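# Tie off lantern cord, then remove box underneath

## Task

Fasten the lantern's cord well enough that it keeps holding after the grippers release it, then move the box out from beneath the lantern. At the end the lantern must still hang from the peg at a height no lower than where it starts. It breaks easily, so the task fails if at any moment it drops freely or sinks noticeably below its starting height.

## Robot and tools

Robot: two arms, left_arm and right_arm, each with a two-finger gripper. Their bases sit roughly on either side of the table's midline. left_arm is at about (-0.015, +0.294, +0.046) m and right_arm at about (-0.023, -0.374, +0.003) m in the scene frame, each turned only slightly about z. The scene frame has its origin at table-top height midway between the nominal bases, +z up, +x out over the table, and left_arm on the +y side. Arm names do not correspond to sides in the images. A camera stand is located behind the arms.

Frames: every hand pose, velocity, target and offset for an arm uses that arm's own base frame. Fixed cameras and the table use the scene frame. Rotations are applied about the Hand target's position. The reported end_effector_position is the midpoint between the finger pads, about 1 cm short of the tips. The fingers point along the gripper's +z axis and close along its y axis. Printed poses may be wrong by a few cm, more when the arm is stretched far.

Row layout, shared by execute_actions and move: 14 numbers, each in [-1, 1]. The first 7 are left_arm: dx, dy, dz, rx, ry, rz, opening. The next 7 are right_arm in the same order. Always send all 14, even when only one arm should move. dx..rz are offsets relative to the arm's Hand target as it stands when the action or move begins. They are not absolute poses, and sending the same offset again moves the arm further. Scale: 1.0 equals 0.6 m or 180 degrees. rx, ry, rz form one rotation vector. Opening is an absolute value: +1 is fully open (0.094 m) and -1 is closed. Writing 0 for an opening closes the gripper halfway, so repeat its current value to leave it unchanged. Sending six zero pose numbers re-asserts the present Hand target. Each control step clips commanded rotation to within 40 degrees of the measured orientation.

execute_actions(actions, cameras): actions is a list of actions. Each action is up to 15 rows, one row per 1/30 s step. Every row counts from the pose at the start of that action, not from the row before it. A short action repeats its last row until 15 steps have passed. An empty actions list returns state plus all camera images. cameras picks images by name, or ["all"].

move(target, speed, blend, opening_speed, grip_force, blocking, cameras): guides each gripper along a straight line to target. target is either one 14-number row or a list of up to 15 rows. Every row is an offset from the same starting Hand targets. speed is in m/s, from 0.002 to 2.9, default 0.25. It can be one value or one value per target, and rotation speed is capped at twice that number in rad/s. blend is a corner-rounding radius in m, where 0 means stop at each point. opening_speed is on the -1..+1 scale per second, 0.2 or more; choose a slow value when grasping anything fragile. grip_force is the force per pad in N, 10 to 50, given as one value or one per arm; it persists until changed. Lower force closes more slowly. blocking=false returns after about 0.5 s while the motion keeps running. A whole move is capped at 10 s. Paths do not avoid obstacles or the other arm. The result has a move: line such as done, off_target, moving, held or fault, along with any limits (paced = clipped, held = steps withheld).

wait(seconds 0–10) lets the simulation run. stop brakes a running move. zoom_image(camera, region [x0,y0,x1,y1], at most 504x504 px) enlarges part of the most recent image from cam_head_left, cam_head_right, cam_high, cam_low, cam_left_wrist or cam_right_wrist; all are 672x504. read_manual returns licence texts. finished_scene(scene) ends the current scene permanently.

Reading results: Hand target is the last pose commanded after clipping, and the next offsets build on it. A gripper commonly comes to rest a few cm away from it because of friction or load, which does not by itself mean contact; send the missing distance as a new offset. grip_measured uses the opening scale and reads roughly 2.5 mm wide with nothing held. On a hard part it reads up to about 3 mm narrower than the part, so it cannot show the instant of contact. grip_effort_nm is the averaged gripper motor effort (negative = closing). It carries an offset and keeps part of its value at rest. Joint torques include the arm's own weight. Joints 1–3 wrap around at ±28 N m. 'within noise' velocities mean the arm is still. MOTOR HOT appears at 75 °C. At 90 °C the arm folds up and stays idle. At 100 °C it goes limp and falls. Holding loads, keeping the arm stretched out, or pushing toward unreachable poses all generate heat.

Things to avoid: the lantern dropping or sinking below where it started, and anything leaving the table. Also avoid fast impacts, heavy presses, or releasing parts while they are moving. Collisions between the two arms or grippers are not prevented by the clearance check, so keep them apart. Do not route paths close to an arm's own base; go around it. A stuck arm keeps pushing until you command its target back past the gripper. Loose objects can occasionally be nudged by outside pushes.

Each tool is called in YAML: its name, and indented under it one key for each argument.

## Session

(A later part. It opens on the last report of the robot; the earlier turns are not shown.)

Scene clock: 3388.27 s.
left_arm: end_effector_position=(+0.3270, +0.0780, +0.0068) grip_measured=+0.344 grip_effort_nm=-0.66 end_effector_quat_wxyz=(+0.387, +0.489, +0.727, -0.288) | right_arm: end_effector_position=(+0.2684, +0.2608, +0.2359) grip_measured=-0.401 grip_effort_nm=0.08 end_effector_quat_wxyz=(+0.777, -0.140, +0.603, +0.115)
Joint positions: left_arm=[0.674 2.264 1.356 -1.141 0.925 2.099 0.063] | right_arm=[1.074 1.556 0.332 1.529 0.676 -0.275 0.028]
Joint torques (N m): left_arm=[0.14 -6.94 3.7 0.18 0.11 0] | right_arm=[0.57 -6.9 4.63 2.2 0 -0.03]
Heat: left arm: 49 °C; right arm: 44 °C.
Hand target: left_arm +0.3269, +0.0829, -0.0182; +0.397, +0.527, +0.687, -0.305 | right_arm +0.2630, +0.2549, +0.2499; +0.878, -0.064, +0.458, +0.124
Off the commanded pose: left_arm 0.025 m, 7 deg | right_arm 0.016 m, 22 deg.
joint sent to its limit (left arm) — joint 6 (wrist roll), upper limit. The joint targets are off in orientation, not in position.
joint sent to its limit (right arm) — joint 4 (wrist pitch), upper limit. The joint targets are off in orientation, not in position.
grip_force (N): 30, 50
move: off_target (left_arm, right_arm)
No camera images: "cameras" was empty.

move:
  target:
    - [0, 0, 0.03, 0, 0, 0, 0.29, 0, 0, 0, 0, 0, 0, -0.4]
    - [0, 0, 0.03, 0, 0, 0, 0.8, 0, 0, 0, 0, 0, 0, -0.4]
  speed: 0.05
  opening_speed: 0.4
  cameras: ["cam_left_wrist", "cam_low"]

zoom_image:
  camera: "cam_low"
  region: [330, 160, 450, 300]

Scene clock: 3399.77 s.
left_arm: end_effector_position=(+0.3221, +0.0804, +0.0009) grip_measured=+0.797 grip_effort_nm=0.14 end_effector_quat_wxyz=(+0.368, +0.499, +0.731, -0.285) | right_arm: end_effector_position=(+0.2684, +0.2608, +0.2359) grip_measured=-0.401 grip_effort_nm=0.08 end_effector_quat_wxyz=(+0.777, -0.140, +0.603, +0.115)
Joint positions: left_arm=[0.674 2.264 1.356 -1.137 0.881 2.099 0.084] | right_arm=[1.074 1.556 0.332 1.529 0.676 -0.275 0.028]
Joint torques (N m): left_arm=[0.03 -9.7 4.93 -0.47 0.56 0] | right_arm=[0.57 -6.89 4.6 2.21 -0.02 0]
Heat: left arm: 49 °C; right arm: 44 °C.
Hand target: left_arm +0.3269, +0.0829, -0.0002; +0.397, +0.527, +0.687, -0.304 | right_arm +0.2630, +0.2549, +0.2499; +0.878, -0.064, +0.458, +0.124
Off the commanded pose: left_arm 0.005 m, 7 deg | right_arm 0.016 m, 22 deg.
joint sent to its limit (left arm) — joint 6 (wrist roll), upper limit. The joint targets are off in orientation, not in position.
joint sent to its limit (right arm) — joint 4 (wrist pitch), upper limit. The joint targets are off in orientation, not in position.
grip_force (N): 30, 50
move: off_target (left_arm, right_arm); target 2's new opening was sent with left_arm's hand 0.009 m and 7 deg from that target
Images, in order (width x height): cam_low 672x504, cam_left_wrist 672x504.

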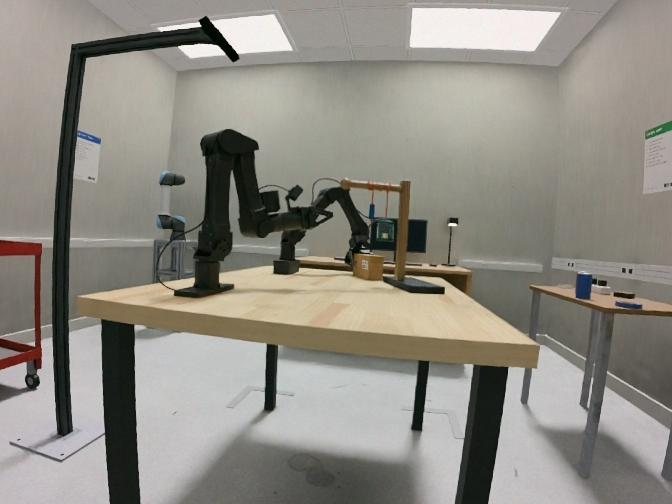

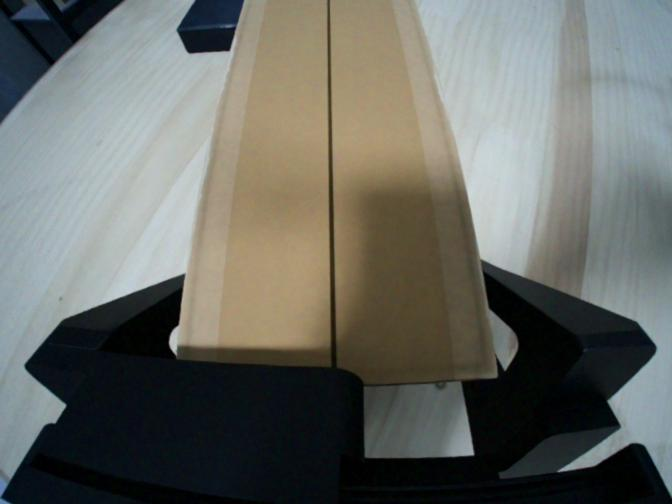

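Scaled by 3.600 from the camera's 672x504 image, which has a finer 960x720 frame.

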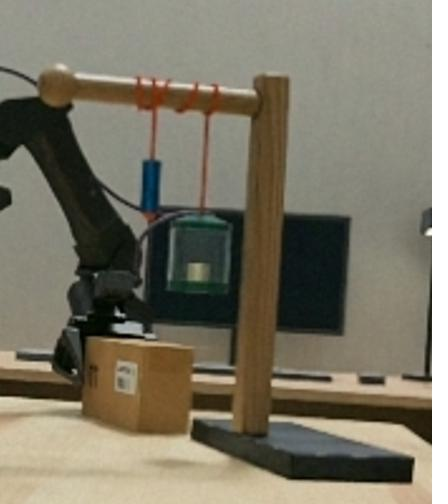

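move:
  target: [0, 0.0, 0.2, 0, 0, 0, 1.0, 0, 0, 0, 0, 0, 0, -0.4]
  speed: 0.1
  cameras: ["cam_left_wrist", "cam_low", "cam_head_left", "cam_high"]

zoom_image:
  camera: "cam_low"
  region: [330, 160, 450, 300]

Scene clock: 3413.30 s.
left_arm: end_effector_position=(+0.3235, +0.0818, +0.1024) grip_measured=+0.998 grip_effort_nm=0.14 end_effector_quat_wxyz=(+0.365, +0.495, +0.732, -0.294) | right_arm: end_effector_position=(+0.2684, +0.2608, +0.2359) grip_measured=-0.401 grip_effort_nm=0.09 end_effector_quat_wxyz=(+0.777, -0.140, +0.603, +0.115)
Joint positions: left_arm=[0.674 2.1 1.532 -1.498 0.879 2.099 0.094] | right_arm=[1.074 1.556 0.332 1.529 0.676 -0.275 0.028]
Joint torques (N m): left_arm=[0.02 -12.82 6.78 -0.88 0.59 0.01] | right_arm=[0.53 -6.86 4.66 2.21 -0.02 -0.03]
Heat: left arm: 50 °C; right arm: 44 °C.
Hand target: left_arm +0.3269, +0.0829, +0.1199; +0.397, +0.527, +0.687, -0.305 | right_arm +0.2630, +0.2549, +0.2499; +0.878, -0.064, +0.458, +0.124
Off the commanded pose: left_arm 0.018 m, 7 deg | right_arm 0.016 m, 22 deg.
joint sent to its limit (left arm) — joint 6 (wrist roll), upper limit. The joint targets are off in orientation, not in position.
joint sent to its limit (right arm) — joint 4 (wrist pitch), upper limit. The joint targets are off in orientation, not in position.
grip_force (N): 30, 50
move: off_target (left_arm, right_arm)
Images, in order (width x height): cam_head_left 672x504, cam_high 672x504, cam_low 672x504, cam_left_wrist 672x504.

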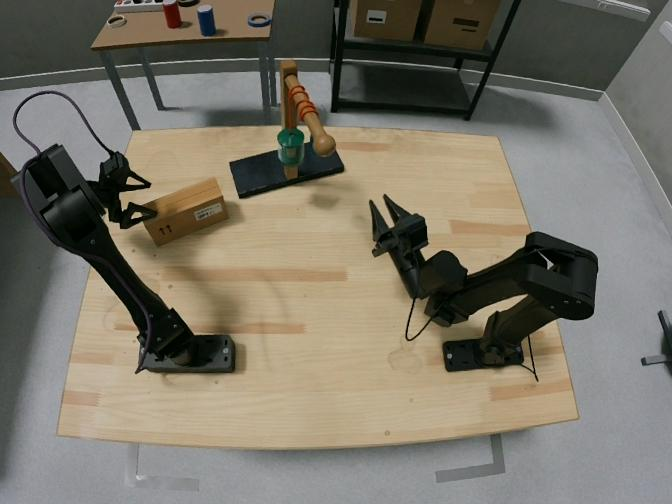

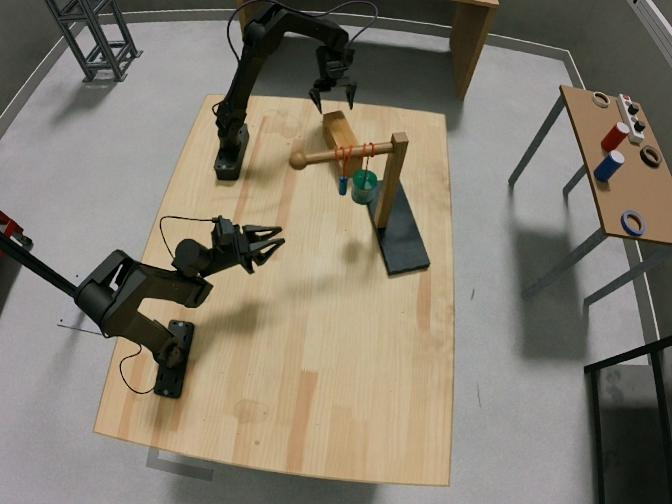

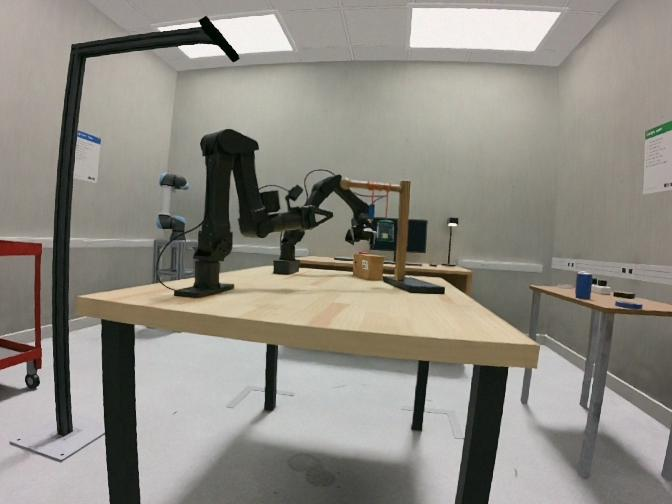

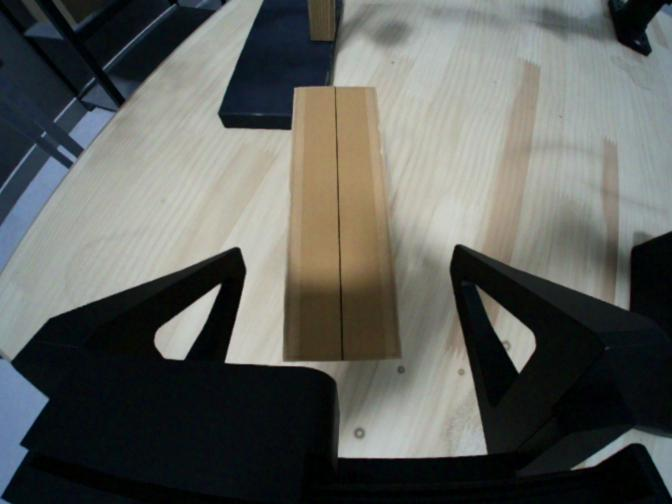

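Scaled by 3.600 from the camera's 672x504 image, which has a finer 960x720 frame.

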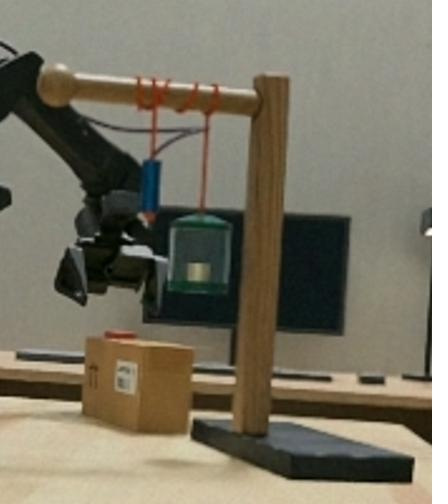

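finished_scene:
  scene: 1

The scene is finished: the task was done.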